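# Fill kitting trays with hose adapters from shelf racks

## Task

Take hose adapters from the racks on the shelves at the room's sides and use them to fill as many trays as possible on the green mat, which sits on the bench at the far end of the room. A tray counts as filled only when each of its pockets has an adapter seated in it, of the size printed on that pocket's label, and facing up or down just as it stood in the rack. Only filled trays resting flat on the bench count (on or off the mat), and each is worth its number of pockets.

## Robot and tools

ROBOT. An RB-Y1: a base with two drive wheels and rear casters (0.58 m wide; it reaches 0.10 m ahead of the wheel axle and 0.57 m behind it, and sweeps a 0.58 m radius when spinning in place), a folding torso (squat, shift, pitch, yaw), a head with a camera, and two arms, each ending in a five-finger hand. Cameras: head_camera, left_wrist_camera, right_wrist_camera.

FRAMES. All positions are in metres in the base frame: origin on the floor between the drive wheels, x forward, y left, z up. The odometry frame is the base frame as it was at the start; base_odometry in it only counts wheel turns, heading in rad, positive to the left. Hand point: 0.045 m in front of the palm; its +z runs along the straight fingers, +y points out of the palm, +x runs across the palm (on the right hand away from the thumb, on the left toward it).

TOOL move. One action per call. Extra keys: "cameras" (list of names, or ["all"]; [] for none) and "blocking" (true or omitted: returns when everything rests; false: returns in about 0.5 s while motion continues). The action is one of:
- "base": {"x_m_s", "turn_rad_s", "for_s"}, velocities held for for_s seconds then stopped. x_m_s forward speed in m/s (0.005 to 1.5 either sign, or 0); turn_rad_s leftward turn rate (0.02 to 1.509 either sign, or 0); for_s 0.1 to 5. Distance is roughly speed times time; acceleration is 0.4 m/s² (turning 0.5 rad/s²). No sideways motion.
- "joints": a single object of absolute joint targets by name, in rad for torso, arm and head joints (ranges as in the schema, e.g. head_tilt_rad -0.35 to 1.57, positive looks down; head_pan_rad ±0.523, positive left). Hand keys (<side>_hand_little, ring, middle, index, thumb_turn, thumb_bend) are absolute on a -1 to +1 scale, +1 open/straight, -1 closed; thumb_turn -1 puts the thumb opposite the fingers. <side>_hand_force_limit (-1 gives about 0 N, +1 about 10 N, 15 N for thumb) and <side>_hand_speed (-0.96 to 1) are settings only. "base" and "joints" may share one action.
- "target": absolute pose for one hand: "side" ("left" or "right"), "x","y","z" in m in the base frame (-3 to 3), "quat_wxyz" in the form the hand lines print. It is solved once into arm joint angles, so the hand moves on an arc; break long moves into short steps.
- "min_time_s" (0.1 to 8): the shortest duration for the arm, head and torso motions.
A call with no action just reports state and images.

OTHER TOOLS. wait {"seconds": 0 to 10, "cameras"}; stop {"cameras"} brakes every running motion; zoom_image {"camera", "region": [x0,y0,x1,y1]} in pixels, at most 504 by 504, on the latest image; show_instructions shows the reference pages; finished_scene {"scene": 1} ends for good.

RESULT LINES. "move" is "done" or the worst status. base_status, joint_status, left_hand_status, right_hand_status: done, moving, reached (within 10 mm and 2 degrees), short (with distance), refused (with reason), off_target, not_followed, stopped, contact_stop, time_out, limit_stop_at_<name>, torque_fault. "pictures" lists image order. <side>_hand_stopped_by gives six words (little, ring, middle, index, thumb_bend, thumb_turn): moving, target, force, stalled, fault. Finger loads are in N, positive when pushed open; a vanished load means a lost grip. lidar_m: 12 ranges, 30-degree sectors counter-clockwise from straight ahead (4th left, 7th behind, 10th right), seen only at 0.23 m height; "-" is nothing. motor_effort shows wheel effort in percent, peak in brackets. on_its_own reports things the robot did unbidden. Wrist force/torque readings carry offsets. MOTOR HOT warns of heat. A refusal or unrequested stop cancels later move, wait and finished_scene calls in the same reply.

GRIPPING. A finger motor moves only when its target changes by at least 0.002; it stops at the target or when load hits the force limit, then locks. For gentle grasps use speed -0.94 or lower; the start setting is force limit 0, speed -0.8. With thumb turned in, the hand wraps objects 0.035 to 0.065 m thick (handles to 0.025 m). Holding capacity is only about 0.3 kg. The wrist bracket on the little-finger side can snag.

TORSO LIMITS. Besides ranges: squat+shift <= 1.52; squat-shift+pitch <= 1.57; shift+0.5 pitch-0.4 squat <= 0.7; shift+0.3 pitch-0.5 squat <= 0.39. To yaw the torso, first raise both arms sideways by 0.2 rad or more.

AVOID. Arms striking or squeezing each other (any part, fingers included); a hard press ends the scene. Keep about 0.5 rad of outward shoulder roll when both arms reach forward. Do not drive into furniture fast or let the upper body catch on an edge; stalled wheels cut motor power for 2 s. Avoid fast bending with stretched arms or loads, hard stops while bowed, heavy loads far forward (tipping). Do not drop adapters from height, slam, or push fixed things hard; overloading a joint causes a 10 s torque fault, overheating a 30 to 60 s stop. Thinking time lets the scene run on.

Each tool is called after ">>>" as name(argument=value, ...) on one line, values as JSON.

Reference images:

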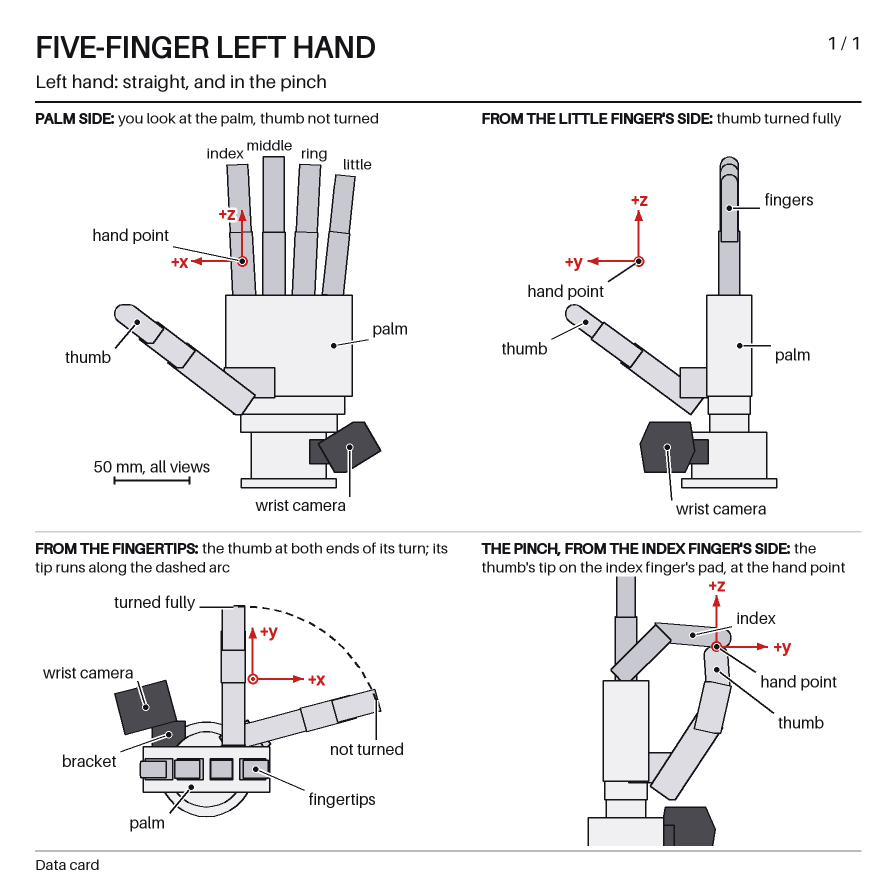

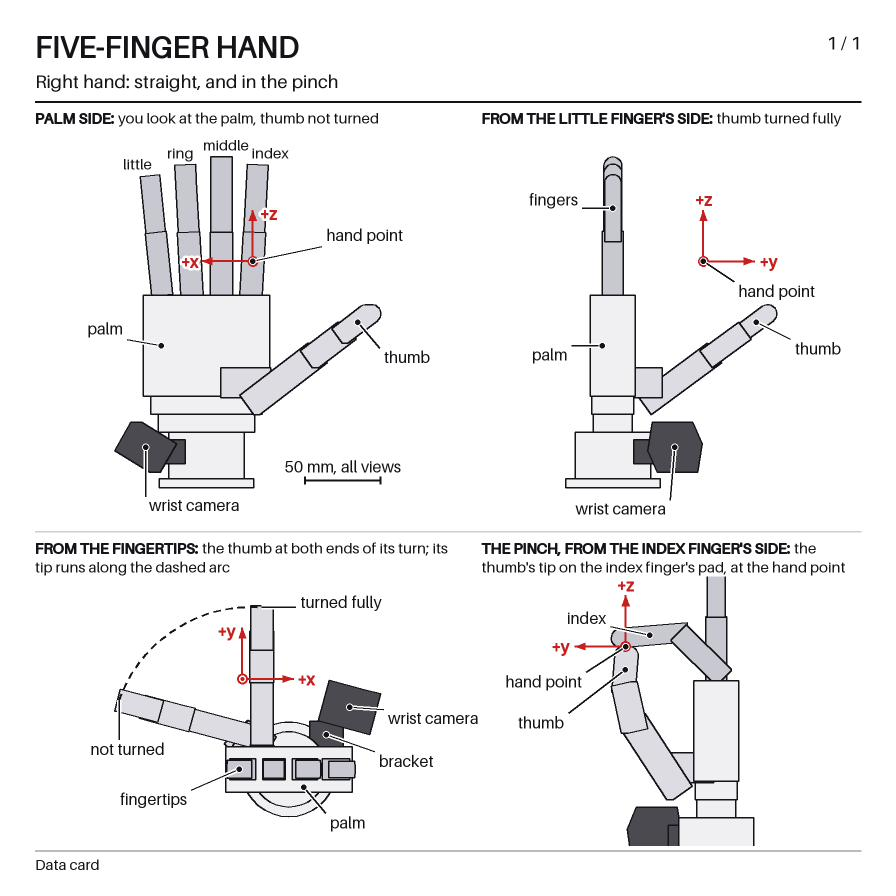

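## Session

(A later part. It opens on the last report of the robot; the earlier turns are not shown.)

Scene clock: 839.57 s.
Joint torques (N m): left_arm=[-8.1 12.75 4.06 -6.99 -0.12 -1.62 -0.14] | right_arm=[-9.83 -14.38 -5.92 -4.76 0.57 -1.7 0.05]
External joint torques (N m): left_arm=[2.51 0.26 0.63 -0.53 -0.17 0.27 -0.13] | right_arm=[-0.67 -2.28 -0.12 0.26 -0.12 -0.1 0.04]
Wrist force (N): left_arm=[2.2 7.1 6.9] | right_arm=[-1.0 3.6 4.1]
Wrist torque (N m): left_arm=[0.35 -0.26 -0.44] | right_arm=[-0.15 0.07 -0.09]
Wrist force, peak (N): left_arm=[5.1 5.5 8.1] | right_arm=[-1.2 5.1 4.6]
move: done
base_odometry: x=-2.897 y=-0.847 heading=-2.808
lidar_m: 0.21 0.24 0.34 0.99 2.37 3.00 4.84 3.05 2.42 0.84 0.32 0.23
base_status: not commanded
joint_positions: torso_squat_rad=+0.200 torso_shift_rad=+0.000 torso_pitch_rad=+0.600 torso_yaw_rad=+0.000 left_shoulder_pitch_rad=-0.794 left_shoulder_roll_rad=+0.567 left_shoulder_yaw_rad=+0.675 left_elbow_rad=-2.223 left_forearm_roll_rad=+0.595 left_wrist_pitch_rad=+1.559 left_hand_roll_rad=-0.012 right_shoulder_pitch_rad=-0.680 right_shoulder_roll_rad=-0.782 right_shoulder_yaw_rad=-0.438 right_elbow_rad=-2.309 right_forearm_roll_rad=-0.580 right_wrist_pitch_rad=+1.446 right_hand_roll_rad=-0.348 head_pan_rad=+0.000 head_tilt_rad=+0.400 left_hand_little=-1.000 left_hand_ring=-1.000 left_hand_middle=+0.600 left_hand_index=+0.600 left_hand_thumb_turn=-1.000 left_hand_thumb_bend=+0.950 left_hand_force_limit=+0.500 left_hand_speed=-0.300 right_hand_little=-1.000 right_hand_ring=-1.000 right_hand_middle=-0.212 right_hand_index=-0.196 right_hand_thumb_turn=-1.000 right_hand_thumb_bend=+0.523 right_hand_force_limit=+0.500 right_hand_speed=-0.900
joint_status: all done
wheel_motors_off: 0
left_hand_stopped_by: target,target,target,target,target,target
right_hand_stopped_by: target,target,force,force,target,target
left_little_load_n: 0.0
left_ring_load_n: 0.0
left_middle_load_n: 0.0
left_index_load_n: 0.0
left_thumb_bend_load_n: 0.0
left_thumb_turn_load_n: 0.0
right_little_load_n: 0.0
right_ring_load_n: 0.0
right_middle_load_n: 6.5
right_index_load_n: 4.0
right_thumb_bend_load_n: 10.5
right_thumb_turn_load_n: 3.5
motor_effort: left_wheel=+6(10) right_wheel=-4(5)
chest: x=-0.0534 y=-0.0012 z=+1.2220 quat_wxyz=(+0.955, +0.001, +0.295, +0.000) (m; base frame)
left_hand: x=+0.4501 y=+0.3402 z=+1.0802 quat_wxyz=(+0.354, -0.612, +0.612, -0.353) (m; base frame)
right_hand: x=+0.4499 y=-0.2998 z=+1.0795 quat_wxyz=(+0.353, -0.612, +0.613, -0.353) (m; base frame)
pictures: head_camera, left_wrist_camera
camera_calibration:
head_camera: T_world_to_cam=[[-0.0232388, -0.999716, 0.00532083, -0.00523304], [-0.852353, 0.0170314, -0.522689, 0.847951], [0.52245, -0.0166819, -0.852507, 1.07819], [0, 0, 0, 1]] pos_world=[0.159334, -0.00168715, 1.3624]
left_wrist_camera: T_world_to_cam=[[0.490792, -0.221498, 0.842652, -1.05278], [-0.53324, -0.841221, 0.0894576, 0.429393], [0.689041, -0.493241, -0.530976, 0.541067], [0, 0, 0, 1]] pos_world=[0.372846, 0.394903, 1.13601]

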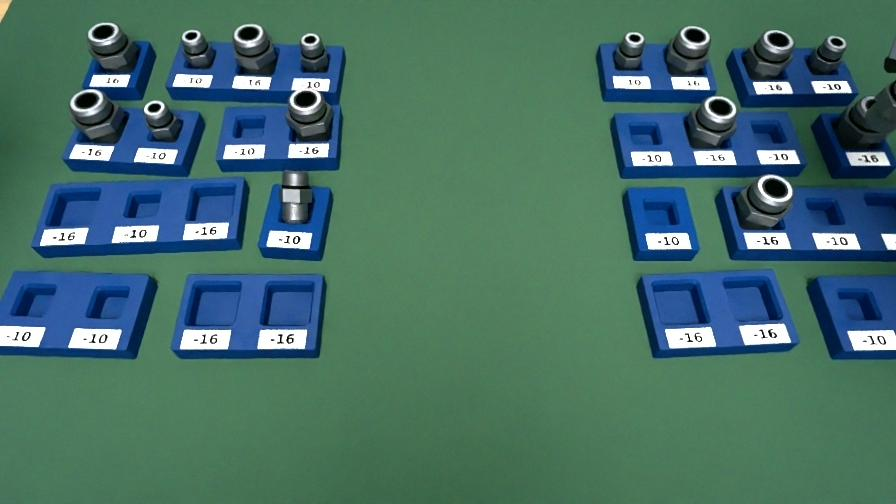

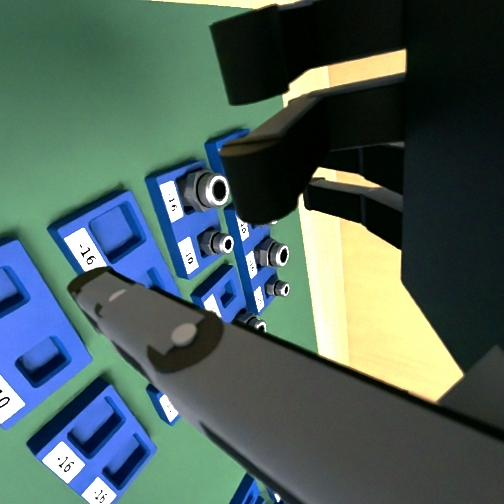

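>>> move(joints={"left_hand_speed":0,"left_hand_index":-0.05,"left_hand_middle":-0.05,"left_hand_thumb_turn":1,"left_hand_thumb_bend":1})

>>> move(target={"side":"left","x":0.510,"y":0.112,"z":1.03,"quat_wxyz":[0.3536,-0.6124,0.6124,-0.3536]}, min_time_s=1.8)

>>> move(target={"side":"left","x":0.512,"y":0.112,"z":0.975,"quat_wxyz":[0.3536,-0.6124,0.6124,-0.3536]}, min_time_s=1, cameras=["left_wrist_camera","head_camera"])

Scene clock: 842.97 s.
Joint torques (N m): left_arm=[-8.3 12.15 3.39 -7.09 -0.11 -1.47 -0.02] | right_arm=[-9.83 -14.38 -6.06 -4.87 0.74 -1.69 0.06]
External joint torques (N m): left_arm=[2.3 -0.33 -0.04 -0.64 -0.17 0.42 -0.03] | right_arm=[-0.67 -2.28 -0.27 0.15 0.05 -0.08 0.05]
Wrist force (N): left_arm=[2.4 6.9 6.8] | right_arm=[-1.0 3.8 4.1]
Wrist torque (N m): left_arm=[0.33 -0.29 -0.41] | right_arm=[-0.10 0.10 -0.05]
Wrist force, peak (N): left_arm=[2.2 7.5 6.8] | right_arm=[-1.3 5.2 5.0]
move: done
base_odometry: x=-2.897 y=-0.847 heading=-2.808
lidar_m: 0.22 0.23 0.34 0.99 2.38 2.99 4.83 3.04 2.43 0.86 0.33 0.22
base_status: not commanded
joint_positions: torso_squat_rad=+0.200 torso_shift_rad=+0.000 torso_pitch_rad=+0.600 torso_yaw_rad=+0.000 left_shoulder_pitch_rad=-0.794 left_shoulder_roll_rad=+0.567 left_shoulder_yaw_rad=+0.675 left_elbow_rad=-2.223 left_forearm_roll_rad=+0.595 left_wrist_pitch_rad=+1.559 left_hand_roll_rad=-0.012 right_shoulder_pitch_rad=-0.680 right_shoulder_roll_rad=-0.782 right_shoulder_yaw_rad=-0.438 right_elbow_rad=-2.309 right_forearm_roll_rad=-0.580 right_wrist_pitch_rad=+1.446 right_hand_roll_rad=-0.348 head_pan_rad=+0.000 head_tilt_rad=+0.400 left_hand_little=-1.000 left_hand_ring=-1.000 left_hand_middle=-0.050 left_hand_index=-0.050 left_hand_thumb_turn=+1.000 left_hand_thumb_bend=+1.000 left_hand_force_limit=+0.500 left_hand_speed=+0.000 right_hand_little=-1.000 right_hand_ring=-1.000 right_hand_middle=-0.212 right_hand_index=-0.196 right_hand_thumb_turn=-1.000 right_hand_thumb_bend=+0.523 right_hand_force_limit=+0.500 right_hand_speed=-0.900
joint_status: all done
wheel_motors_off: 0
left_hand_stopped_by: target,target,target,target,target,target
right_hand_stopped_by: target,target,force,force,target,target
left_little_load_n: 0.0
left_ring_load_n: 0.5
left_middle_load_n: 0.0
left_index_load_n: 0.0
left_thumb_bend_load_n: 0.0
left_thumb_turn_load_n: 0.0
right_little_load_n: 0.0
right_ring_load_n: 0.0
right_middle_load_n: 6.5
right_index_load_n: 4.0
right_thumb_bend_load_n: 10.5
right_thumb_turn_load_n: 3.5
motor_effort: left_wheel=+7(10) right_wheel=-4(5)
chest: x=-0.0534 y=-0.0012 z=+1.2220 quat_wxyz=(+0.955, +0.001, +0.295, +0.000) (m; base frame)
left_hand: x=+0.4501 y=+0.3402 z=+1.0802 quat_wxyz=(+0.354, -0.612, +0.612, -0.353) (m; base frame)
right_hand: x=+0.4499 y=-0.2998 z=+1.0795 quat_wxyz=(+0.353, -0.612, +0.613, -0.353) (m; base frame)
pictures: none

Scene clock: 845.10 s.
Joint torques (N m): left_arm=[-14.48 3.05 1.19 -7.79 -0.85 -1.57 0.37] | right_arm=[-9.96 -14.09 -5.74 -4.92 0.6 -1.66 0]
External joint torques (N m): left_arm=[1.72 0 -0.89 0.58 -0.31 0.22 0.36] | right_arm=[-0.8 -2 0.05 0.1 -0.08 -0.05 0]
Wrist force (N): left_arm=[2.2 7.0 6.6] | right_arm=[-0.3 4.1 3.9]
Wrist torque (N m): left_arm=[0.37 -0.28 -0.25] | right_arm=[-0.09 -0.01 0.00]
Wrist force, peak (N): left_arm=[2.6 7.0 7.2] | right_arm=[-0.4 4.5 5.0]
move: done
base_odometry: x=-2.897 y=-0.847 heading=-2.808
lidar_m: 0.22 0.24 0.33 0.99 2.39 3.00 4.84 3.04 2.43 0.85 0.32 0.23
base_status: not commanded
joint_positions: torso_squat_rad=+0.200 torso_shift_rad=+0.000 torso_pitch_rad=+0.600 torso_yaw_rad=+0.000 left_shoulder_pitch_rad=-1.019 left_shoulder_roll_rad=+0.235 left_shoulder_yaw_rad=-0.038 left_elbow_rad=-2.073 left_forearm_roll_rad=-0.142 left_wrist_pitch_rad=+1.449 left_hand_roll_rad=+0.331 right_shoulder_pitch_rad=-0.680 right_shoulder_roll_rad=-0.782 right_shoulder_yaw_rad=-0.438 right_elbow_rad=-2.309 right_forearm_roll_rad=-0.580 right_wrist_pitch_rad=+1.446 right_hand_roll_rad=-0.348 head_pan_rad=+0.000 head_tilt_rad=+0.400 left_hand_little=-1.000 left_hand_ring=-1.000 left_hand_middle=-0.050 left_hand_index=-0.050 left_hand_thumb_turn=+1.000 left_hand_thumb_bend=+1.000 left_hand_force_limit=+0.500 left_hand_speed=+0.000 right_hand_little=-1.000 right_hand_ring=-1.000 right_hand_middle=-0.212 right_hand_index=-0.196 right_hand_thumb_turn=-1.000 right_hand_thumb_bend=+0.523 right_hand_force_limit=+0.500 right_hand_speed=-0.900
joint_status: all done
wheel_motors_off: 0
left_hand_stopped_by: target,target,target,target,target,target
right_hand_stopped_by: target,target,force,force,target,target
left_little_load_n: 0.0
left_ring_load_n: 0.0
left_middle_load_n: 0.0
left_index_load_n: 0.0
left_thumb_bend_load_n: 0.0
left_thumb_turn_load_n: 0.0
right_little_load_n: 0.0
right_ring_load_n: 0.0
right_middle_load_n: 7.0
right_index_load_n: 4.0
right_thumb_bend_load_n: 10.5
right_thumb_turn_load_n: 3.5
motor_effort: left_wheel=+5(10) right_wheel=-4(5)
chest: x=-0.0534 y=-0.0012 z=+1.2220 quat_wxyz=(+0.955, +0.001, +0.295, +0.000) (m; base frame)
left_hand: x=+0.5100 y=+0.1121 z=+1.0302 quat_wxyz=(+0.354, -0.612, +0.612, -0.354) (m; base frame)
left_hand_status: reached (checked arc, planned for 1.8 s): 0 mm and 0.0 deg off.
right_hand: x=+0.4499 y=-0.2998 z=+1.0795 quat_wxyz=(+0.353, -0.612, +0.613, -0.353) (m; base frame)
pictures: none

Scene clock: 846.43 s.
Joint torques (N m): left_arm=[-12.19 1.66 0.22 -8.91 -0.77 -1.65 0.29] | right_arm=[-9.91 -14.45 -6.14 -4.82 0.72 -1.64 0.07]
External joint torques (N m): left_arm=[3.09 -0.82 -1.83 0.51 -0.2 0.11 0.29] | right_arm=[-0.75 -2.36 -0.35 0.2 0.04 -0.03 0.06]
Wrist force (N): left_arm=[2.1 7.2 7.0] | right_arm=[-0.6 4.2 4.3]
Wrist torque (N m): left_arm=[0.36 -0.24 -0.27] | right_arm=[-0.07 0.01 0.02]
Wrist force, peak (N): left_arm=[2.1 7.2 7.0] | right_arm=[-1.3 4.8 4.9]
move: done
base_odometry: x=-2.897 y=-0.847 heading=-2.808
lidar_m: 0.22 0.23 0.32 0.99 2.39 2.99 4.83 3.04 2.42 0.85 0.31 0.23
base_status: not commanded
joint_positions: torso_squat_rad=+0.200 torso_shift_rad=+0.000 torso_pitch_rad=+0.600 torso_yaw_rad=+0.000 left_shoulder_pitch_rad=-0.901 left_shoulder_roll_rad=+0.221 left_shoulder_yaw_rad=-0.074 left_elbow_rad=-1.992 left_forearm_roll_rad=-0.178 left_wrist_pitch_rad=+1.256 left_hand_roll_rad=+0.373 right_shoulder_pitch_rad=-0.680 right_shoulder_roll_rad=-0.782 right_shoulder_yaw_rad=-0.438 right_elbow_rad=-2.309 right_forearm_roll_rad=-0.580 right_wrist_pitch_rad=+1.446 right_hand_roll_rad=-0.348 head_pan_rad=+0.000 head_tilt_rad=+0.400 left_hand_little=-1.000 left_hand_ring=-1.000 left_hand_middle=-0.050 left_hand_index=-0.050 left_hand_thumb_turn=+1.000 left_hand_thumb_bend=+1.000 left_hand_force_limit=+0.500 left_hand_speed=+0.000 right_hand_little=-1.000 right_hand_ring=-1.000 right_hand_middle=-0.212 right_hand_index=-0.196 right_hand_thumb_turn=-1.000 right_hand_thumb_bend=+0.523 right_hand_force_limit=+0.500 right_hand_speed=-0.900
joint_status: all done
wheel_motors_off: 0
left_hand_stopped_by: target,target,target,target,target,target
right_hand_stopped_by: target,target,force,force,target,target
left_little_load_n: 0.0
left_ring_load_n: 0.0
left_middle_load_n: 0.0
left_index_load_n: 0.0
left_thumb_bend_load_n: 0.0
left_thumb_turn_load_n: 0.0
right_little_load_n: 0.0
right_ring_load_n: 0.0
right_middle_load_n: 6.5
right_index_load_n: 4.0
right_thumb_bend_load_n: 10.5
right_thumb_turn_load_n: 3.0
motor_effort: left_wheel=+6(10) right_wheel=-4(5)
chest: x=-0.0534 y=-0.0012 z=+1.2220 quat_wxyz=(+0.955, +0.001, +0.295, +0.000) (m; base frame)
left_hand: x=+0.5115 y=+0.1122 z=+0.9756 quat_wxyz=(+0.354, -0.612, +0.613, -0.354) (m; base frame)
left_hand_status: reached (checked arc, planned for 1.0 s): 1 mm and 0.0 deg off.
right_hand: x=+0.4499 y=-0.2998 z=+1.0795 quat_wxyz=(+0.353, -0.612, +0.613, -0.353) (m; base frame)
pictures: head_camera, left_wrist_camera
camera_calibration:
head_camera: T_world_to_cam=[[-0.0232388, -0.999716, 0.00532083, -0.00523304], [-0.852353, 0.0170314, -0.522689, 0.847951], [0.52245, -0.0166819, -0.852507, 1.07819], [0, 0, 0, 1]] pos_world=[0.159334, -0.00168715, 1.3624]
left_wrist_camera: T_world_to_cam=[[0.490773, -0.221288, 0.842718, -1.04543], [-0.53363, -0.84092, 0.0899538, 0.279373], [0.688753, -0.493847, -0.530787, 0.330895], [0, 0, 0, 1]] pos_world=[0.434245, 0.167001, 1.03151]

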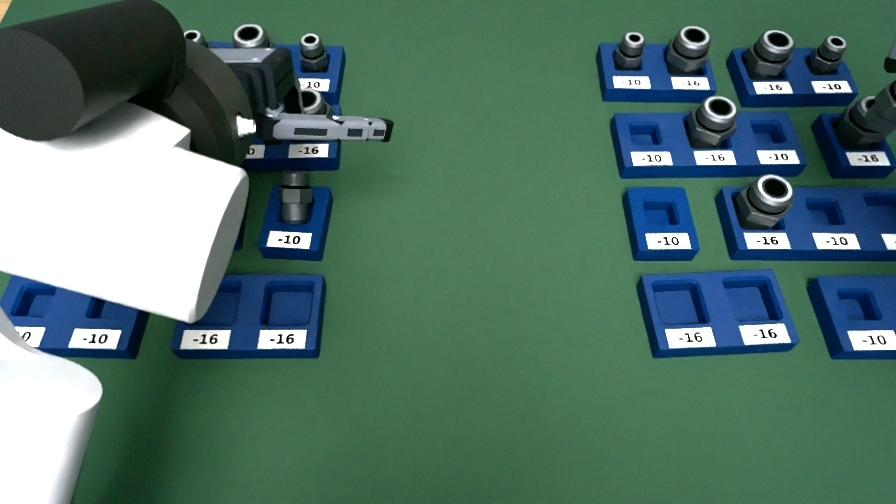

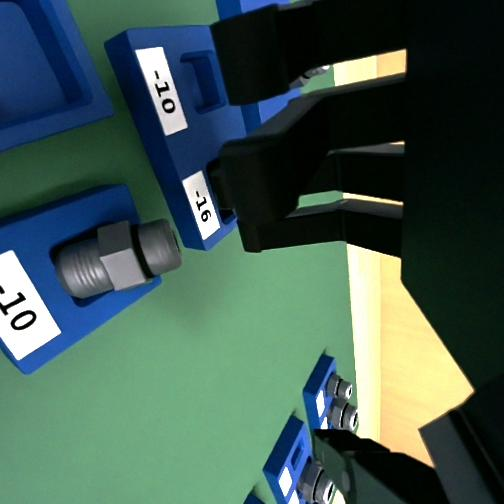

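>>> move(target={"side":"left","x":0.512,"y":0.110,"z":0.951,"quat_wxyz":[0.3536,-0.6124,0.6124,-0.3536]}, min_time_s=1, cameras=["left_wrist_camera","head_camera"])

Scene clock: 848.43 s.
Joint torques (N m): left_arm=[-10.98 1.44 0.23 -8.85 -0.86 -1.57 0.34] | right_arm=[-10.01 -14.36 -6.25 -4.85 0.7 -1.72 -0.04]
External joint torques (N m): left_arm=[3.99 -0.73 -1.74 0.95 -0.27 0.17 0.34] | right_arm=[-0.85 -2.27 -0.45 0.17 0.01 -0.11 -0.04]
Wrist force (N): left_arm=[2.3 7.2 6.7] | right_arm=[-0.9 4.7 4.3]
Wrist torque (N m): left_arm=[0.39 -0.29 -0.27] | right_arm=[0.04 0.07 0.01]
Wrist force, peak (N): left_arm=[2.3 7.2 6.8] | right_arm=[-0.6 5.0 4.9]
move: done
base_odometry: x=-2.897 y=-0.847 heading=-2.808
lidar_m: 0.22 0.24 0.35 1.00 2.39 3.01 4.84 3.04 2.42 0.86 0.33 0.23
base_status: not commanded
joint_positions: torso_squat_rad=+0.200 torso_shift_rad=+0.000 torso_pitch_rad=+0.600 torso_yaw_rad=+0.000 left_shoulder_pitch_rad=-0.862 left_shoulder_roll_rad=+0.211 left_shoulder_yaw_rad=-0.091 left_elbow_rad=-1.941 left_forearm_roll_rad=-0.205 left_wrist_pitch_rad=+1.170 left_hand_roll_rad=+0.399 right_shoulder_pitch_rad=-0.680 right_shoulder_roll_rad=-0.782 right_shoulder_yaw_rad=-0.438 right_elbow_rad=-2.309 right_forearm_roll_rad=-0.580 right_wrist_pitch_rad=+1.446 right_hand_roll_rad=-0.348 head_pan_rad=+0.000 head_tilt_rad=+0.400 left_hand_little=-1.000 left_hand_ring=-1.000 left_hand_middle=-0.050 left_hand_index=-0.050 left_hand_thumb_turn=+1.000 left_hand_thumb_bend=+1.000 left_hand_force_limit=+0.500 left_hand_speed=+0.000 right_hand_little=-1.000 right_hand_ring=-1.000 right_hand_middle=-0.212 right_hand_index=-0.196 right_hand_thumb_turn=-1.000 right_hand_thumb_bend=+0.523 right_hand_force_limit=+0.500 right_hand_speed=-0.900
joint_status: all done
wheel_motors_off: 0
left_hand_stopped_by: target,target,target,target,target,target
right_hand_stopped_by: target,target,force,force,target,target
left_little_load_n: 0.0
left_ring_load_n: 0.0
left_middle_load_n: 0.0
left_index_load_n: 0.0
left_thumb_bend_load_n: 0.0
left_thumb_turn_load_n: 0.0
right_little_load_n: 0.0
right_ring_load_n: 0.0
right_middle_load_n: 6.5
right_index_load_n: 4.0
right_thumb_bend_load_n: 10.5
right_thumb_turn_load_n: 3.5
motor_effort: left_wheel=+8(9) right_wheel=-4(5)
chest: x=-0.0534 y=-0.0012 z=+1.2220 quat_wxyz=(+0.955, +0.001, +0.295, +0.000) (m; base frame)
left_hand: x=+0.5122 y=+0.1102 z=+0.9515 quat_wxyz=(+0.354, -0.612, +0.612, -0.354) (m; base frame)
left_hand_status: reached (checked arc, planned for 1.0 s): 1 mm and 0.1 deg off.
right_hand: x=+0.4499 y=-0.2998 z=+1.0795 quat_wxyz=(+0.353, -0.612, +0.613, -0.353) (m; base frame)
pictures: head_camera, left_wrist_camera
camera_calibration:
head_camera: T_world_to_cam=[[-0.0232388, -0.999716, 0.00532083, -0.00523304], [-0.852353, 0.0170314, -0.522689, 0.847951], [0.52245, -0.0166819, -0.852507, 1.07819], [0, 0, 0, 1]] pos_world=[0.159334, -0.00168715, 1.3624]
left_wrist_camera: T_world_to_cam=[[0.490231, -0.220774, 0.843168, -1.02602], [-0.533191, -0.841221, 0.0897415, 0.280186], [0.689478, -0.493564, -0.530108, 0.315497], [0, 0, 0, 1]] pos_world=[0.434849, 0.164899, 1.00721]

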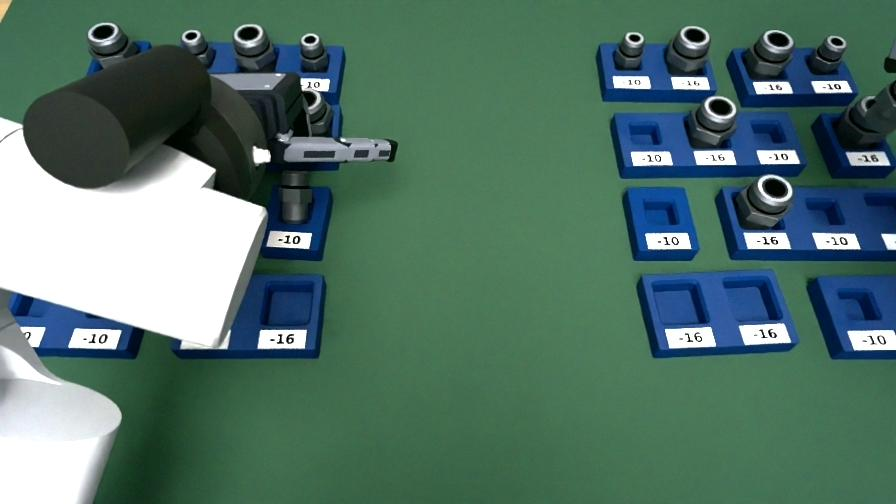

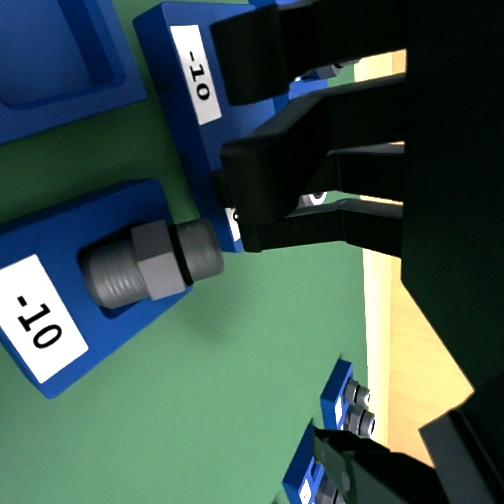

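>>> move(target={"side":"left","x":0.497,"y":0.110,"z":0.949,"quat_wxyz":[0.3536,-0.6124,0.6124,-0.3536]}, min_time_s=1.2, cameras=["left_wrist_camera"])

>>> move(target={"side":"left","x":0.488,"y":0.110,"z":0.950,"quat_wxyz":[0.3536,-0.6124,0.6124,-0.3536]}, min_time_s=1.2, cameras=["left_wrist_camera"])

Scene clock: 850.37 s.
Joint torques (N m): left_arm=[-10.1 1.3 0.31 -10.42 -0.91 -1.23 0.33] | right_arm=[-9.82 -14.79 -5.92 -4.79 0.58 -1.76 -0.06]
External joint torques (N m): left_arm=[3.97 -0.47 -1.54 -0.64 -0.32 0.51 0.33] | right_arm=[-0.65 -2.7 -0.12 0.24 -0.11 -0.16 -0.07]
Wrist force (N): left_arm=[2.2 6.3 6.9] | right_arm=[-0.8 3.2 4.1]
Wrist torque (N m): left_arm=[0.37 -0.31 -0.26] | right_arm=[-0.25 0.07 -0.05]
Wrist force, peak (N): left_arm=[2.4 7.2 6.9] | right_arm=[-0.9 4.3 5.2]
move: done
base_odometry: x=-2.897 y=-0.847 heading=-2.808
lidar_m: 0.21 0.24 0.33 0.99 2.39 2.99 4.83 3.04 2.43 0.86 0.32 0.23
base_status: not commanded
joint_positions: torso_squat_rad=+0.200 torso_shift_rad=+0.000 torso_pitch_rad=+0.600 torso_yaw_rad=+0.000 left_shoulder_pitch_rad=-0.812 left_shoulder_roll_rad=+0.204 left_shoulder_yaw_rad=-0.108 left_elbow_rad=-2.000 left_forearm_roll_rad=-0.220 left_wrist_pitch_rad=+1.182 left_hand_roll_rad=+0.400 right_shoulder_pitch_rad=-0.680 right_shoulder_roll_rad=-0.782 right_shoulder_yaw_rad=-0.438 right_elbow_rad=-2.309 right_forearm_roll_rad=-0.580 right_wrist_pitch_rad=+1.446 right_hand_roll_rad=-0.348 head_pan_rad=+0.000 head_tilt_rad=+0.400 left_hand_little=-1.000 left_hand_ring=-1.000 left_hand_middle=-0.050 left_hand_index=-0.050 left_hand_thumb_turn=+1.000 left_hand_thumb_bend=+1.000 left_hand_force_limit=+0.500 left_hand_speed=+0.000 right_hand_little=-1.000 right_hand_ring=-1.000 right_hand_middle=-0.212 right_hand_index=-0.196 right_hand_thumb_turn=-1.000 right_hand_thumb_bend=+0.523 right_hand_force_limit=+0.500 right_hand_speed=-0.900
joint_status: all done
wheel_motors_off: 0
left_hand_stopped_by: target,target,target,target,target,target
right_hand_stopped_by: target,target,force,force,target,target
left_little_load_n: 0.0
left_ring_load_n: 0.0
left_middle_load_n: 0.5
left_index_load_n: 0.5
left_thumb_bend_load_n: 0.0
left_thumb_turn_load_n: 0.0
right_little_load_n: 0.0
right_ring_load_n: 0.0
right_middle_load_n: 6.5
right_index_load_n: 4.0
right_thumb_bend_load_n: 10.5
right_thumb_turn_load_n: 3.5
motor_effort: left_wheel=+6(9) right_wheel=-5(5)
chest: x=-0.0534 y=-0.0012 z=+1.2220 quat_wxyz=(+0.955, +0.001, +0.295, +0.000) (m; base frame)
left_hand: x=+0.4973 y=+0.1102 z=+0.9493 quat_wxyz=(+0.354, -0.612, +0.612, -0.354) (m; base frame)
left_hand_status: reached (checked arc, planned for 1.2 s): 0 mm and 0.0 deg off.
right_hand: x=+0.4499 y=-0.2998 z=+1.0795 quat_wxyz=(+0.353, -0.612, +0.613, -0.353) (m; base frame)
pictures: left_wrist_camera
camera_calibration:
left_wrist_camera: T_world_to_cam=[[0.490396, -0.22085, 0.843052, -1.01688], [-0.533046, -0.841321, 0.0896714, 0.272456], [0.689473, -0.49336, -0.530304, 0.324823], [0, 0, 0, 1]] pos_world=[0.419949, 0.1649, 1.00511]

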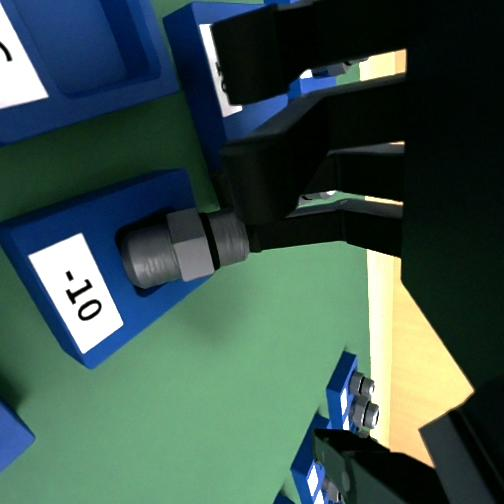

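Scene clock: 851.90 s.
Joint torques (N m): left_arm=[-9.3 0.33 -0.18 -9.77 -0.68 -0.94 -0.27] | right_arm=[-10.37 -14.49 -6.01 -4.82 0.67 -1.69 0]
External joint torques (N m): left_arm=[4.29 -1.23 -1.96 -0.04 -0.09 0.8 -0.27] | right_arm=[-1.21 -2.4 -0.21 0.21 -0.01 -0.08 -0.01]
Wrist force (N): left_arm=[2.5 5.7 7.6] | right_arm=[-0.4 3.8 4.8]
Wrist torque (N m): left_arm=[0.43 -0.33 -0.43] | right_arm=[-0.17 -0.03 -0.01]
Wrist force, peak (N): left_arm=[2.1 6.9 7.6] | right_arm=[-1.5 4.8 4.6]
move: done
base_odometry: x=-2.897 y=-0.847 heading=-2.808
lidar_m: 0.22 0.24 0.34 0.99 2.38 2.99 4.83 3.05 2.42 0.85 0.31 0.24
base_status: not commanded
joint_positions: torso_squat_rad=+0.200 torso_shift_rad=+0.000 torso_pitch_rad=+0.600 torso_yaw_rad=+0.000 left_shoulder_pitch_rad=-0.788 left_shoulder_roll_rad=+0.200 left_shoulder_yaw_rad=-0.117 left_elbow_rad=-2.038 left_forearm_roll_rad=-0.228 left_wrist_pitch_rad=+1.195 left_hand_roll_rad=+0.399 right_shoulder_pitch_rad=-0.680 right_shoulder_roll_rad=-0.782 right_shoulder_yaw_rad=-0.438 right_elbow_rad=-2.309 right_forearm_roll_rad=-0.580 right_wrist_pitch_rad=+1.446 right_hand_roll_rad=-0.348 head_pan_rad=+0.000 head_tilt_rad=+0.400 left_hand_little=-1.000 left_hand_ring=-1.000 left_hand_middle=-0.050 left_hand_index=-0.050 left_hand_thumb_turn=+1.000 left_hand_thumb_bend=+1.000 left_hand_force_limit=+0.500 left_hand_speed=+0.000 right_hand_little=-1.000 right_hand_ring=-1.000 right_hand_middle=-0.212 right_hand_index=-0.196 right_hand_thumb_turn=-1.000 right_hand_thumb_bend=+0.523 right_hand_force_limit=+0.500 right_hand_speed=-0.900
joint_status: all done
wheel_motors_off: 0
left_hand_stopped_by: target,target,target,target,target,target
right_hand_stopped_by: target,target,force,force,target,target
left_little_load_n: 0.0
left_ring_load_n: 0.0
left_middle_load_n: 0.0
left_index_load_n: 1.0
left_thumb_bend_load_n: 0.5
left_thumb_turn_load_n: 0.0
right_little_load_n: 0.0
right_ring_load_n: 0.0
right_middle_load_n: 6.5
right_index_load_n: 4.0
right_thumb_bend_load_n: 10.5
right_thumb_turn_load_n: 3.5
motor_effort: left_wheel=+7(9) right_wheel=-4(5)
chest: x=-0.0534 y=-0.0012 z=+1.2220 quat_wxyz=(+0.955, +0.001, +0.295, +0.000) (m; base frame)
left_hand: x=+0.4888 y=+0.1101 z=+0.9504 quat_wxyz=(+0.354, -0.612, +0.612, -0.354) (m; base frame)
left_hand_status: reached (checked arc, planned for 1.2 s): 1 mm and 0.1 deg off.
right_hand: x=+0.4499 y=-0.2998 z=+1.0795 quat_wxyz=(+0.353, -0.612, +0.613, -0.353) (m; base frame)
pictures: left_wrist_camera
camera_calibration:
left_wrist_camera: T_world_to_cam=[[0.490205, -0.220399, 0.843282, -1.01385], [-0.532984, -0.841332, 0.0899379, 0.267512], [0.689657, -0.493544, -0.529894, 0.330635], [0, 0, 0, 1]] pos_world=[0.41155, 0.164798, 1.00611]

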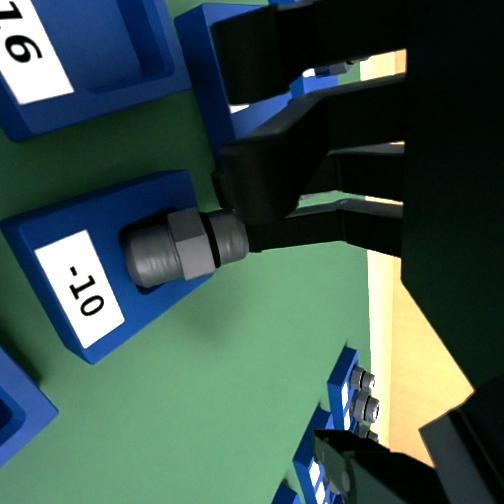

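>>> move(target={"side":"left","x":0.503,"y":0.110,"z":0.949,"quat_wxyz":[0.3536,-0.6124,0.6124,-0.3536]}, min_time_s=0.8)

>>> move(target={"side":"left","x":0.503,"y":0.110,"z":0.9345,"quat_wxyz":[0.3536,-0.6124,0.6124,-0.3536]}, min_time_s=0.8)

>>> move(target={"side":"left","x":0.4925,"y":0.110,"z":0.9345,"quat_wxyz":[0.3536,-0.6124,0.6124,-0.3536]}, min_time_s=0.8, cameras=["left_wrist_camera"])

>>> move(target={"side":"left","x":0.4855,"y":0.110,"z":0.947,"quat_wxyz":[0.3536,-0.6124,0.6124,-0.3536]}, min_time_s=1, cameras=["left_wrist_camera"])

Scene clock: 854.00 s.
Joint torques (N m): left_arm=[-13.71 3.17 3.83 -8.94 -0.42 -1.58 0.31] | right_arm=[-9.82 -14.52 -6.47 -5.05 0.64 -1.74 0.08]
External joint torques (N m): left_arm=[0.7 1.27 1.94 0.86 0.17 0.16 0.31] | right_arm=[-0.65 -2.43 -0.68 -0.03 -0.05 -0.13 0.08]
Wrist force (N): left_arm=[2.4 7.1 6.7] | right_arm=[-0.5 4.6 3.8]
Wrist torque (N m): left_arm=[0.37 -0.31 -0.24] | right_arm=[0.01 0.00 0.02]
Wrist force, peak (N): left_arm=[2.3 7.3 7.0] | right_arm=[-0.7 4.4 5.4]
move: done
base_odometry: x=-2.897 y=-0.847 heading=-2.808
lidar_m: 0.22 0.23 0.32 0.99 2.39 3.00 4.83 3.04 2.43 0.86 0.32 0.24
base_status: not commanded
joint_positions: torso_squat_rad=+0.200 torso_shift_rad=+0.000 torso_pitch_rad=+0.600 torso_yaw_rad=+0.000 left_shoulder_pitch_rad=-0.830 left_shoulder_roll_rad=+0.206 left_shoulder_yaw_rad=-0.102 left_elbow_rad=-1.975 left_forearm_roll_rad=-0.215 left_wrist_pitch_rad=+1.174 left_hand_roll_rad=+0.400 right_shoulder_pitch_rad=-0.680 right_shoulder_roll_rad=-0.782 right_shoulder_yaw_rad=-0.438 right_elbow_rad=-2.309 right_forearm_roll_rad=-0.580 right_wrist_pitch_rad=+1.446 right_hand_roll_rad=-0.348 head_pan_rad=+0.000 head_tilt_rad=+0.400 left_hand_little=-1.000 left_hand_ring=-1.000 left_hand_middle=-0.050 left_hand_index=-0.050 left_hand_thumb_turn=+1.000 left_hand_thumb_bend=+1.000 left_hand_force_limit=+0.500 left_hand_speed=+0.000 right_hand_little=-1.000 right_hand_ring=-1.000 right_hand_middle=-0.212 right_hand_index=-0.196 right_hand_thumb_turn=-1.000 right_hand_thumb_bend=+0.523 right_hand_force_limit=+0.500 right_hand_speed=-0.900
joint_status: all done
wheel_motors_off: 0
left_hand_stopped_by: target,target,target,target,target,target
right_hand_stopped_by: target,target,force,force,target,target
left_little_load_n: 0.0
left_ring_load_n: 0.0
left_middle_load_n: 0.0
left_index_load_n: 0.0
left_thumb_bend_load_n: 0.0
left_thumb_turn_load_n: 0.0
right_little_load_n: 0.0
right_ring_load_n: 0.0
right_middle_load_n: 6.5
right_index_load_n: 4.0
right_thumb_bend_load_n: 10.5
right_thumb_turn_load_n: 3.5
motor_effort: left_wheel=+5(10) right_wheel=-4(5)
chest: x=-0.0534 y=-0.0012 z=+1.2220 quat_wxyz=(+0.955, +0.001, +0.295, +0.000) (m; base frame)
left_hand: x=+0.5029 y=+0.1098 z=+0.9491 quat_wxyz=(+0.354, -0.612, +0.612, -0.354) (m; base frame)
left_hand_status: reached (checked arc, planned for 0.8 s): 0 mm and 0.0 deg off.
right_hand: x=+0.4499 y=-0.2998 z=+1.0795 quat_wxyz=(+0.353, -0.612, +0.613, -0.353) (m; base frame)
pictures: none

Scene clock: 855.13 s.
Joint torques (N m): left_arm=[-10.75 1.19 0.4 -9.09 -0.86 -1.91 0.32] | right_arm=[-10.06 -14.59 -6.04 -4.81 0.63 -1.65 0.05]
External joint torques (N m): left_arm=[3.44 -0.61 -1.46 0.9 -0.28 -0.18 0.32] | right_arm=[-0.89 -2.49 -0.25 0.21 -0.06 -0.05 0.05]
Wrist force (N): left_arm=[2.2 6.8 6.5] | right_arm=[-1.1 3.9 4.2]
Wrist torque (N m): left_arm=[0.35 -0.28 -0.26] | right_arm=[-0.11 0.08 -0.06]
Wrist force, peak (N): left_arm=[2.7 6.9 7.0] | right_arm=[-1.0 4.5 4.8]
move: done
base_odometry: x=-2.897 y=-0.847 heading=-2.808
lidar_m: 0.22 0.24 0.33 0.98 2.39 3.00 4.82 3.05 2.42 0.85 0.32 0.23
base_status: not commanded
joint_positions: torso_squat_rad=+0.200 torso_shift_rad=+0.000 torso_pitch_rad=+0.600 torso_yaw_rad=+0.000 left_shoulder_pitch_rad=-0.807 left_shoulder_roll_rad=+0.203 left_shoulder_yaw_rad=-0.109 left_elbow_rad=-1.947 left_forearm_roll_rad=-0.226 left_wrist_pitch_rad=+1.126 left_hand_roll_rad=+0.413 right_shoulder_pitch_rad=-0.680 right_shoulder_roll_rad=-0.782 right_shoulder_yaw_rad=-0.438 right_elbow_rad=-2.309 right_forearm_roll_rad=-0.580 right_wrist_pitch_rad=+1.446 right_hand_roll_rad=-0.348 head_pan_rad=+0.000 head_tilt_rad=+0.400 left_hand_little=-1.000 left_hand_ring=-1.000 left_hand_middle=-0.050 left_hand_index=-0.050 left_hand_thumb_turn=+1.000 left_hand_thumb_bend=+1.000 left_hand_force_limit=+0.500 left_hand_speed=+0.000 right_hand_little=-1.000 right_hand_ring=-1.000 right_hand_middle=-0.212 right_hand_index=-0.196 right_hand_thumb_turn=-1.000 right_hand_thumb_bend=+0.523 right_hand_force_limit=+0.500 right_hand_speed=-0.900
joint_status: all done
wheel_motors_off: 0
left_hand_stopped_by: target,target,target,target,target,target
right_hand_stopped_by: target,target,force,force,target,target
left_little_load_n: 0.0
left_ring_load_n: 0.0
left_middle_load_n: 0.0
left_index_load_n: 0.0
left_thumb_bend_load_n: 0.0
left_thumb_turn_load_n: -0.5
right_little_load_n: 0.0
right_ring_load_n: 0.0
right_middle_load_n: 6.5
right_index_load_n: 4.0
right_thumb_bend_load_n: 10.5
right_thumb_turn_load_n: 3.5
motor_effort: left_wheel=+7(9) right_wheel=-4(5)
chest: x=-0.0534 y=-0.0012 z=+1.2220 quat_wxyz=(+0.955, +0.001, +0.295, +0.000) (m; base frame)
left_hand: x=+0.5024 y=+0.1102 z=+0.9353 quat_wxyz=(+0.353, -0.612, +0.613, -0.353) (m; base frame)
left_hand_status: reached (checked arc, planned for 0.8 s): 1 mm and 0.0 deg off.
right_hand: x=+0.4499 y=-0.2998 z=+1.0795 quat_wxyz=(+0.353, -0.612, +0.613, -0.353) (m; base frame)
pictures: none

Scene clock: 856.27 s.
Joint torques (N m): left_arm=[-9.54 0.52 0.51 -10.28 -0.65 -1.01 0.37] | right_arm=[-9.85 -14.45 -5.99 -4.88 0.71 -1.66 0.03]
External joint torques (N m): left_arm=[4.1 -1.02 -1.27 -0.31 -0.06 0.72 0.37] | right_arm=[-0.68 -2.36 -0.2 0.15 0.02 -0.05 0.02]
Wrist force (N): left_arm=[1.9 5.2 6.6] | right_arm=[-0.8 4.4 4.7]
Wrist torque (N m): left_arm=[0.37 -0.26 -0.22] | right_arm=[-0.07 0.04 0.03]
Wrist force, peak (N): left_arm=[2.4 7.2 6.9] | right_arm=[-0.2 5.0 4.6]
move: done
base_odometry: x=-2.897 y=-0.847 heading=-2.808
lidar_m: 0.21 0.23 0.33 0.98 2.39 3.00 4.84 3.04 2.43 0.86 0.32 0.23
base_status: not commanded
joint_positions: torso_squat_rad=+0.200 torso_shift_rad=+0.000 torso_pitch_rad=+0.600 torso_yaw_rad=+0.000 left_shoulder_pitch_rad=-0.777 left_shoulder_roll_rad=+0.198 left_shoulder_yaw_rad=-0.119 left_elbow_rad=-1.984 left_forearm_roll_rad=-0.237 left_wrist_pitch_rad=+1.134 left_hand_roll_rad=+0.415 right_shoulder_pitch_rad=-0.680 right_shoulder_roll_rad=-0.782 right_shoulder_yaw_rad=-0.438 right_elbow_rad=-2.309 right_forearm_roll_rad=-0.580 right_wrist_pitch_rad=+1.446 right_hand_roll_rad=-0.348 head_pan_rad=+0.000 head_tilt_rad=+0.400 left_hand_little=-1.000 left_hand_ring=-1.000 left_hand_middle=-0.050 left_hand_index=-0.050 left_hand_thumb_turn=+1.000 left_hand_thumb_bend=+1.000 left_hand_force_limit=+0.500 left_hand_speed=+0.000 right_hand_little=-1.000 right_hand_ring=-1.000 right_hand_middle=-0.212 right_hand_index=-0.196 right_hand_thumb_turn=-1.000 right_hand_thumb_bend=+0.523 right_hand_force_limit=+0.500 right_hand_speed=-0.900
joint_status: all done
wheel_motors_off: 0
left_hand_stopped_by: target,target,target,target,target,target
right_hand_stopped_by: target,target,force,force,target,target
left_little_load_n: 0.0
left_ring_load_n: 0.0
left_middle_load_n: 1.5
left_index_load_n: 0.0
left_thumb_bend_load_n: 0.0
left_thumb_turn_load_n: 0.0
right_little_load_n: 0.0
right_ring_load_n: 0.0
right_middle_load_n: 6.5
right_index_load_n: 3.5
right_thumb_bend_load_n: 10.5
right_thumb_turn_load_n: 3.5
motor_effort: left_wheel=+6(9) right_wheel=-3(5)
chest: x=-0.0534 y=-0.0012 z=+1.2220 quat_wxyz=(+0.955, +0.001, +0.295, +0.000) (m; base frame)
left_hand: x=+0.4933 y=+0.1101 z=+0.9348 quat_wxyz=(+0.354, -0.612, +0.612, -0.354) (m; base frame)
left_hand_status: reached (checked arc, planned for 0.8 s): 1 mm and 0.0 deg off.
right_hand: x=+0.4499 y=-0.2998 z=+1.0795 quat_wxyz=(+0.353, -0.612, +0.613, -0.353) (m; base frame)
pictures: left_wrist_camera
camera_calibration:
left_wrist_camera: T_world_to_cam=[[0.49057, -0.220459, 0.843053, -1.0029], [-0.532994, -0.841303, 0.090146, 0.271097], [0.68939, -0.493565, -0.530221, 0.31976], [0, 0, 0, 1]] pos_world=[0.416048, 0.164798, 0.990607]

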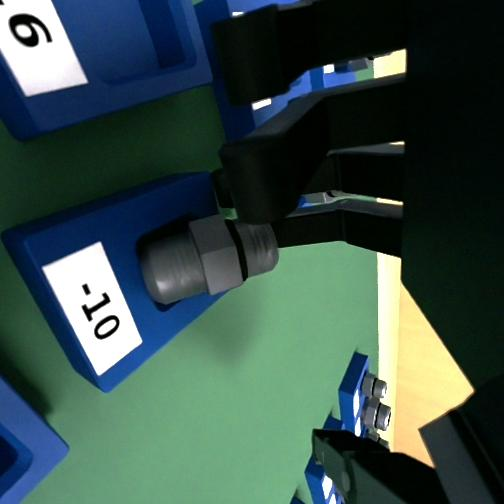

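Scene clock: 857.60 s.
Joint torques (N m): left_arm=[-9.66 0.98 0.11 -11.01 -0.44 -1.2 -0.21] | right_arm=[-10.15 -14.37 -5.92 -4.72 0.63 -1.61 -0.05]
External joint torques (N m): left_arm=[3.71 -0.47 -1.63 -1.23 0.16 0.54 -0.21] | right_arm=[-0.98 -2.27 -0.12 0.31 -0.06 0 -0.06]
Wrist force (N): left_arm=[2.2 6.8 7.0] | right_arm=[-0.6 4.3 4.3]
Wrist torque (N m): left_arm=[0.36 -0.27 -0.42] | right_arm=[-0.07 0.04 0.01]
Wrist force, peak (N): left_arm=[2.1 7.0 7.6] | right_arm=[-1.1 4.6 5.0]
move: done
base_odometry: x=-2.897 y=-0.847 heading=-2.808
lidar_m: 0.22 0.24 0.34 0.99 2.39 2.99 4.83 3.04 2.43 0.84 0.32 0.23
base_status: not commanded
joint_positions: torso_squat_rad=+0.200 torso_shift_rad=+0.000 torso_pitch_rad=+0.600 torso_yaw_rad=+0.000 left_shoulder_pitch_rad=-0.773 left_shoulder_roll_rad=+0.197 left_shoulder_yaw_rad=-0.121 left_elbow_rad=-2.044 left_forearm_roll_rad=-0.234 left_wrist_pitch_rad=+1.188 left_hand_roll_rad=+0.401 right_shoulder_pitch_rad=-0.680 right_shoulder_roll_rad=-0.782 right_shoulder_yaw_rad=-0.438 right_elbow_rad=-2.309 right_forearm_roll_rad=-0.580 right_wrist_pitch_rad=+1.446 right_hand_roll_rad=-0.348 head_pan_rad=+0.000 head_tilt_rad=+0.400 left_hand_little=-1.000 left_hand_ring=-1.000 left_hand_middle=-0.050 left_hand_index=-0.050 left_hand_thumb_turn=+1.000 left_hand_thumb_bend=+1.000 left_hand_force_limit=+0.500 left_hand_speed=+0.000 right_hand_little=-1.000 right_hand_ring=-1.000 right_hand_middle=-0.212 right_hand_index=-0.196 right_hand_thumb_turn=-1.000 right_hand_thumb_bend=+0.523 right_hand_force_limit=+0.500 right_hand_speed=-0.900
joint_status: all done
wheel_motors_off: 0
left_hand_stopped_by: target,target,target,target,target,target
right_hand_stopped_by: target,target,force,force,target,target
left_little_load_n: 0.0
left_ring_load_n: 0.5
left_middle_load_n: 0.0
left_index_load_n: 1.0
left_thumb_bend_load_n: 0.5
left_thumb_turn_load_n: 0.0
right_little_load_n: 0.0
right_ring_load_n: 0.5
right_middle_load_n: 6.5
right_index_load_n: 4.0
right_thumb_bend_load_n: 10.5
right_thumb_turn_load_n: 3.5
motor_effort: left_wheel=+7(10) right_wheel=-4(5)
chest: x=-0.0534 y=-0.0012 z=+1.2220 quat_wxyz=(+0.955, +0.001, +0.295, +0.000) (m; base frame)
left_hand: x=+0.4858 y=+0.1102 z=+0.9473 quat_wxyz=(+0.354, -0.612, +0.612, -0.354) (m; base frame)
left_hand_status: reached (checked arc, planned for 1.0 s): 0 mm and 0.0 deg off.
right_hand: x=+0.4499 y=-0.2998 z=+1.0795 quat_wxyz=(+0.353, -0.612, +0.613, -0.353) (m; base frame)
pictures: left_wrist_camera
camera_calibration:
left_wrist_camera: T_world_to_cam=[[0.490446, -0.220695, 0.843063, -1.00953], [-0.53293, -0.841383, 0.089773, 0.266375], [0.689527, -0.493323, -0.530269, 0.331574], [0, 0, 0, 1]] pos_world=[0.408449, 0.164899, 1.00301]

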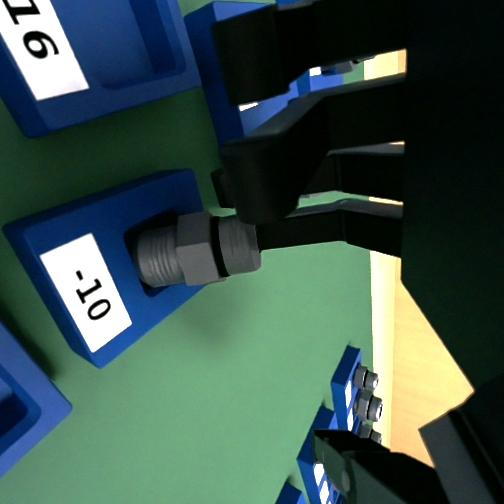

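>>> move(cameras=["head_camera"])

>>> zoom_image(camera="head_camera", region=[240, 150, 360, 270])

Scene clock: 857.77 s.
Joint torques (N m): left_arm=[-9.66 1.01 0.56 -10.72 -0.4 -1.2 -0.24] | right_arm=[-9.53 -14.68 -6.2 -4.93 0.62 -1.6 0.08]
External joint torques (N m): left_arm=[3.71 -0.45 -1.18 -0.95 0.19 0.54 -0.24] | right_arm=[-0.36 -2.58 -0.4 0.1 -0.06 0.01 0.08]
Wrist force (N): left_arm=[2.4 6.5 7.0] | right_arm=[-0.5 3.6 4.0]
Wrist torque (N m): left_arm=[0.31 -0.31 -0.42] | right_arm=[-0.17 0.01 0.02]
Wrist force, peak (N): left_arm=[2.6 7.1 7.4] | right_arm=[-1.1 4.3 4.5]
base_odometry: x=-2.897 y=-0.847 heading=-2.808
lidar_m: 0.22 0.24 0.33 0.99 2.38 3.00 4.82 3.04 2.43 0.85 0.32 0.23
base_status: not commanded
joint_positions: torso_squat_rad=+0.200 torso_shift_rad=+0.000 torso_pitch_rad=+0.600 torso_yaw_rad=+0.000 left_shoulder_pitch_rad=-0.773 left_shoulder_roll_rad=+0.197 left_shoulder_yaw_rad=-0.121 left_elbow_rad=-2.044 left_forearm_roll_rad=-0.234 left_wrist_pitch_rad=+1.188 left_hand_roll_rad=+0.401 right_shoulder_pitch_rad=-0.680 right_shoulder_roll_rad=-0.782 right_shoulder_yaw_rad=-0.438 right_elbow_rad=-2.309 right_forearm_roll_rad=-0.580 right_wrist_pitch_rad=+1.446 right_hand_roll_rad=-0.348 head_pan_rad=+0.000 head_tilt_rad=+0.400 left_hand_little=-1.000 left_hand_ring=-1.000 left_hand_middle=-0.050 left_hand_index=-0.050 left_hand_thumb_turn=+1.000 left_hand_thumb_bend=+1.000 left_hand_force_limit=+0.500 left_hand_speed=+0.000 right_hand_little=-1.000 right_hand_ring=-1.000 right_hand_middle=-0.212 right_hand_index=-0.196 right_hand_thumb_turn=-1.000 right_hand_thumb_bend=+0.523 right_hand_force_limit=+0.500 right_hand_speed=-0.900
joint_status: all done
wheel_motors_off: 0
left_hand_stopped_by: target,target,target,target,target,target
right_hand_stopped_by: target,target,force,force,target,target
left_little_load_n: 0.0
left_ring_load_n: 0.0
left_middle_load_n: 0.0
left_index_load_n: 0.5
left_thumb_bend_load_n: 0.0
left_thumb_turn_load_n: -0.5
right_little_load_n: 0.0
right_ring_load_n: 0.0
right_middle_load_n: 6.5
right_index_load_n: 4.0
right_thumb_bend_load_n: 10.5
right_thumb_turn_load_n: 3.5
motor_effort: left_wheel=+6(10) right_wheel=-4(5)
chest: x=-0.0534 y=-0.0012 z=+1.2220 quat_wxyz=(+0.955, +0.001, +0.295, +0.000) (m; base frame)
left_hand: x=+0.4858 y=+0.1102 z=+0.9473 quat_wxyz=(+0.354, -0.612, +0.612, -0.354) (m; base frame)
left_hand_status: reached (checked arc, planned for 1.0 s): 0 mm and 0.0 deg off.
right_hand: x=+0.4499 y=-0.2998 z=+1.0795 quat_wxyz=(+0.353, -0.612, +0.613, -0.353) (m; base frame)
pictures: head_camera
camera_calibration:
head_camera: T_world_to_cam=[[-0.0232388, -0.999716, 0.00532083, -0.00523304], [-0.852353, 0.0170314, -0.522689, 0.847951], [0.52245, -0.0166819, -0.852507, 1.07819], [0, 0, 0, 1]] pos_world=[0.159334, -0.00168715, 1.3624]

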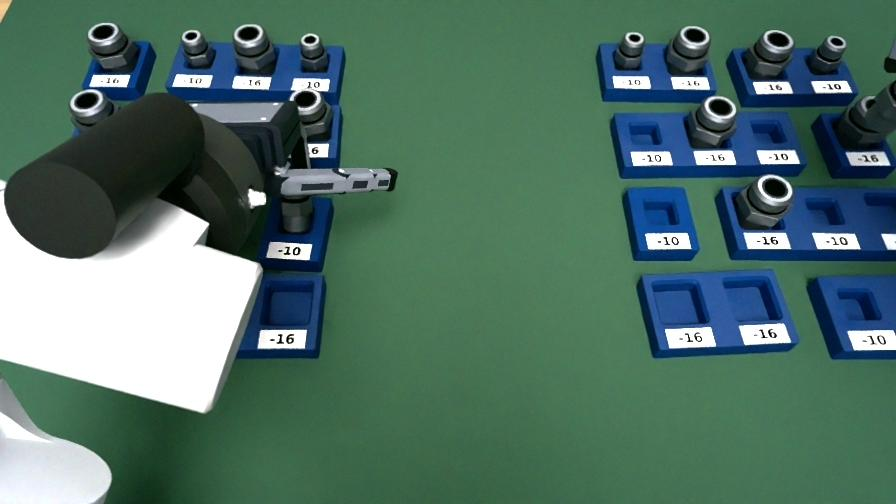

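Scaled by 4.200 from the camera's 896x504 image, which has a finer 1280x720 frame.

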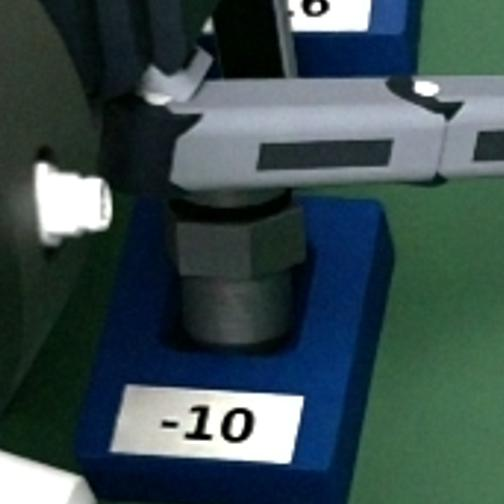

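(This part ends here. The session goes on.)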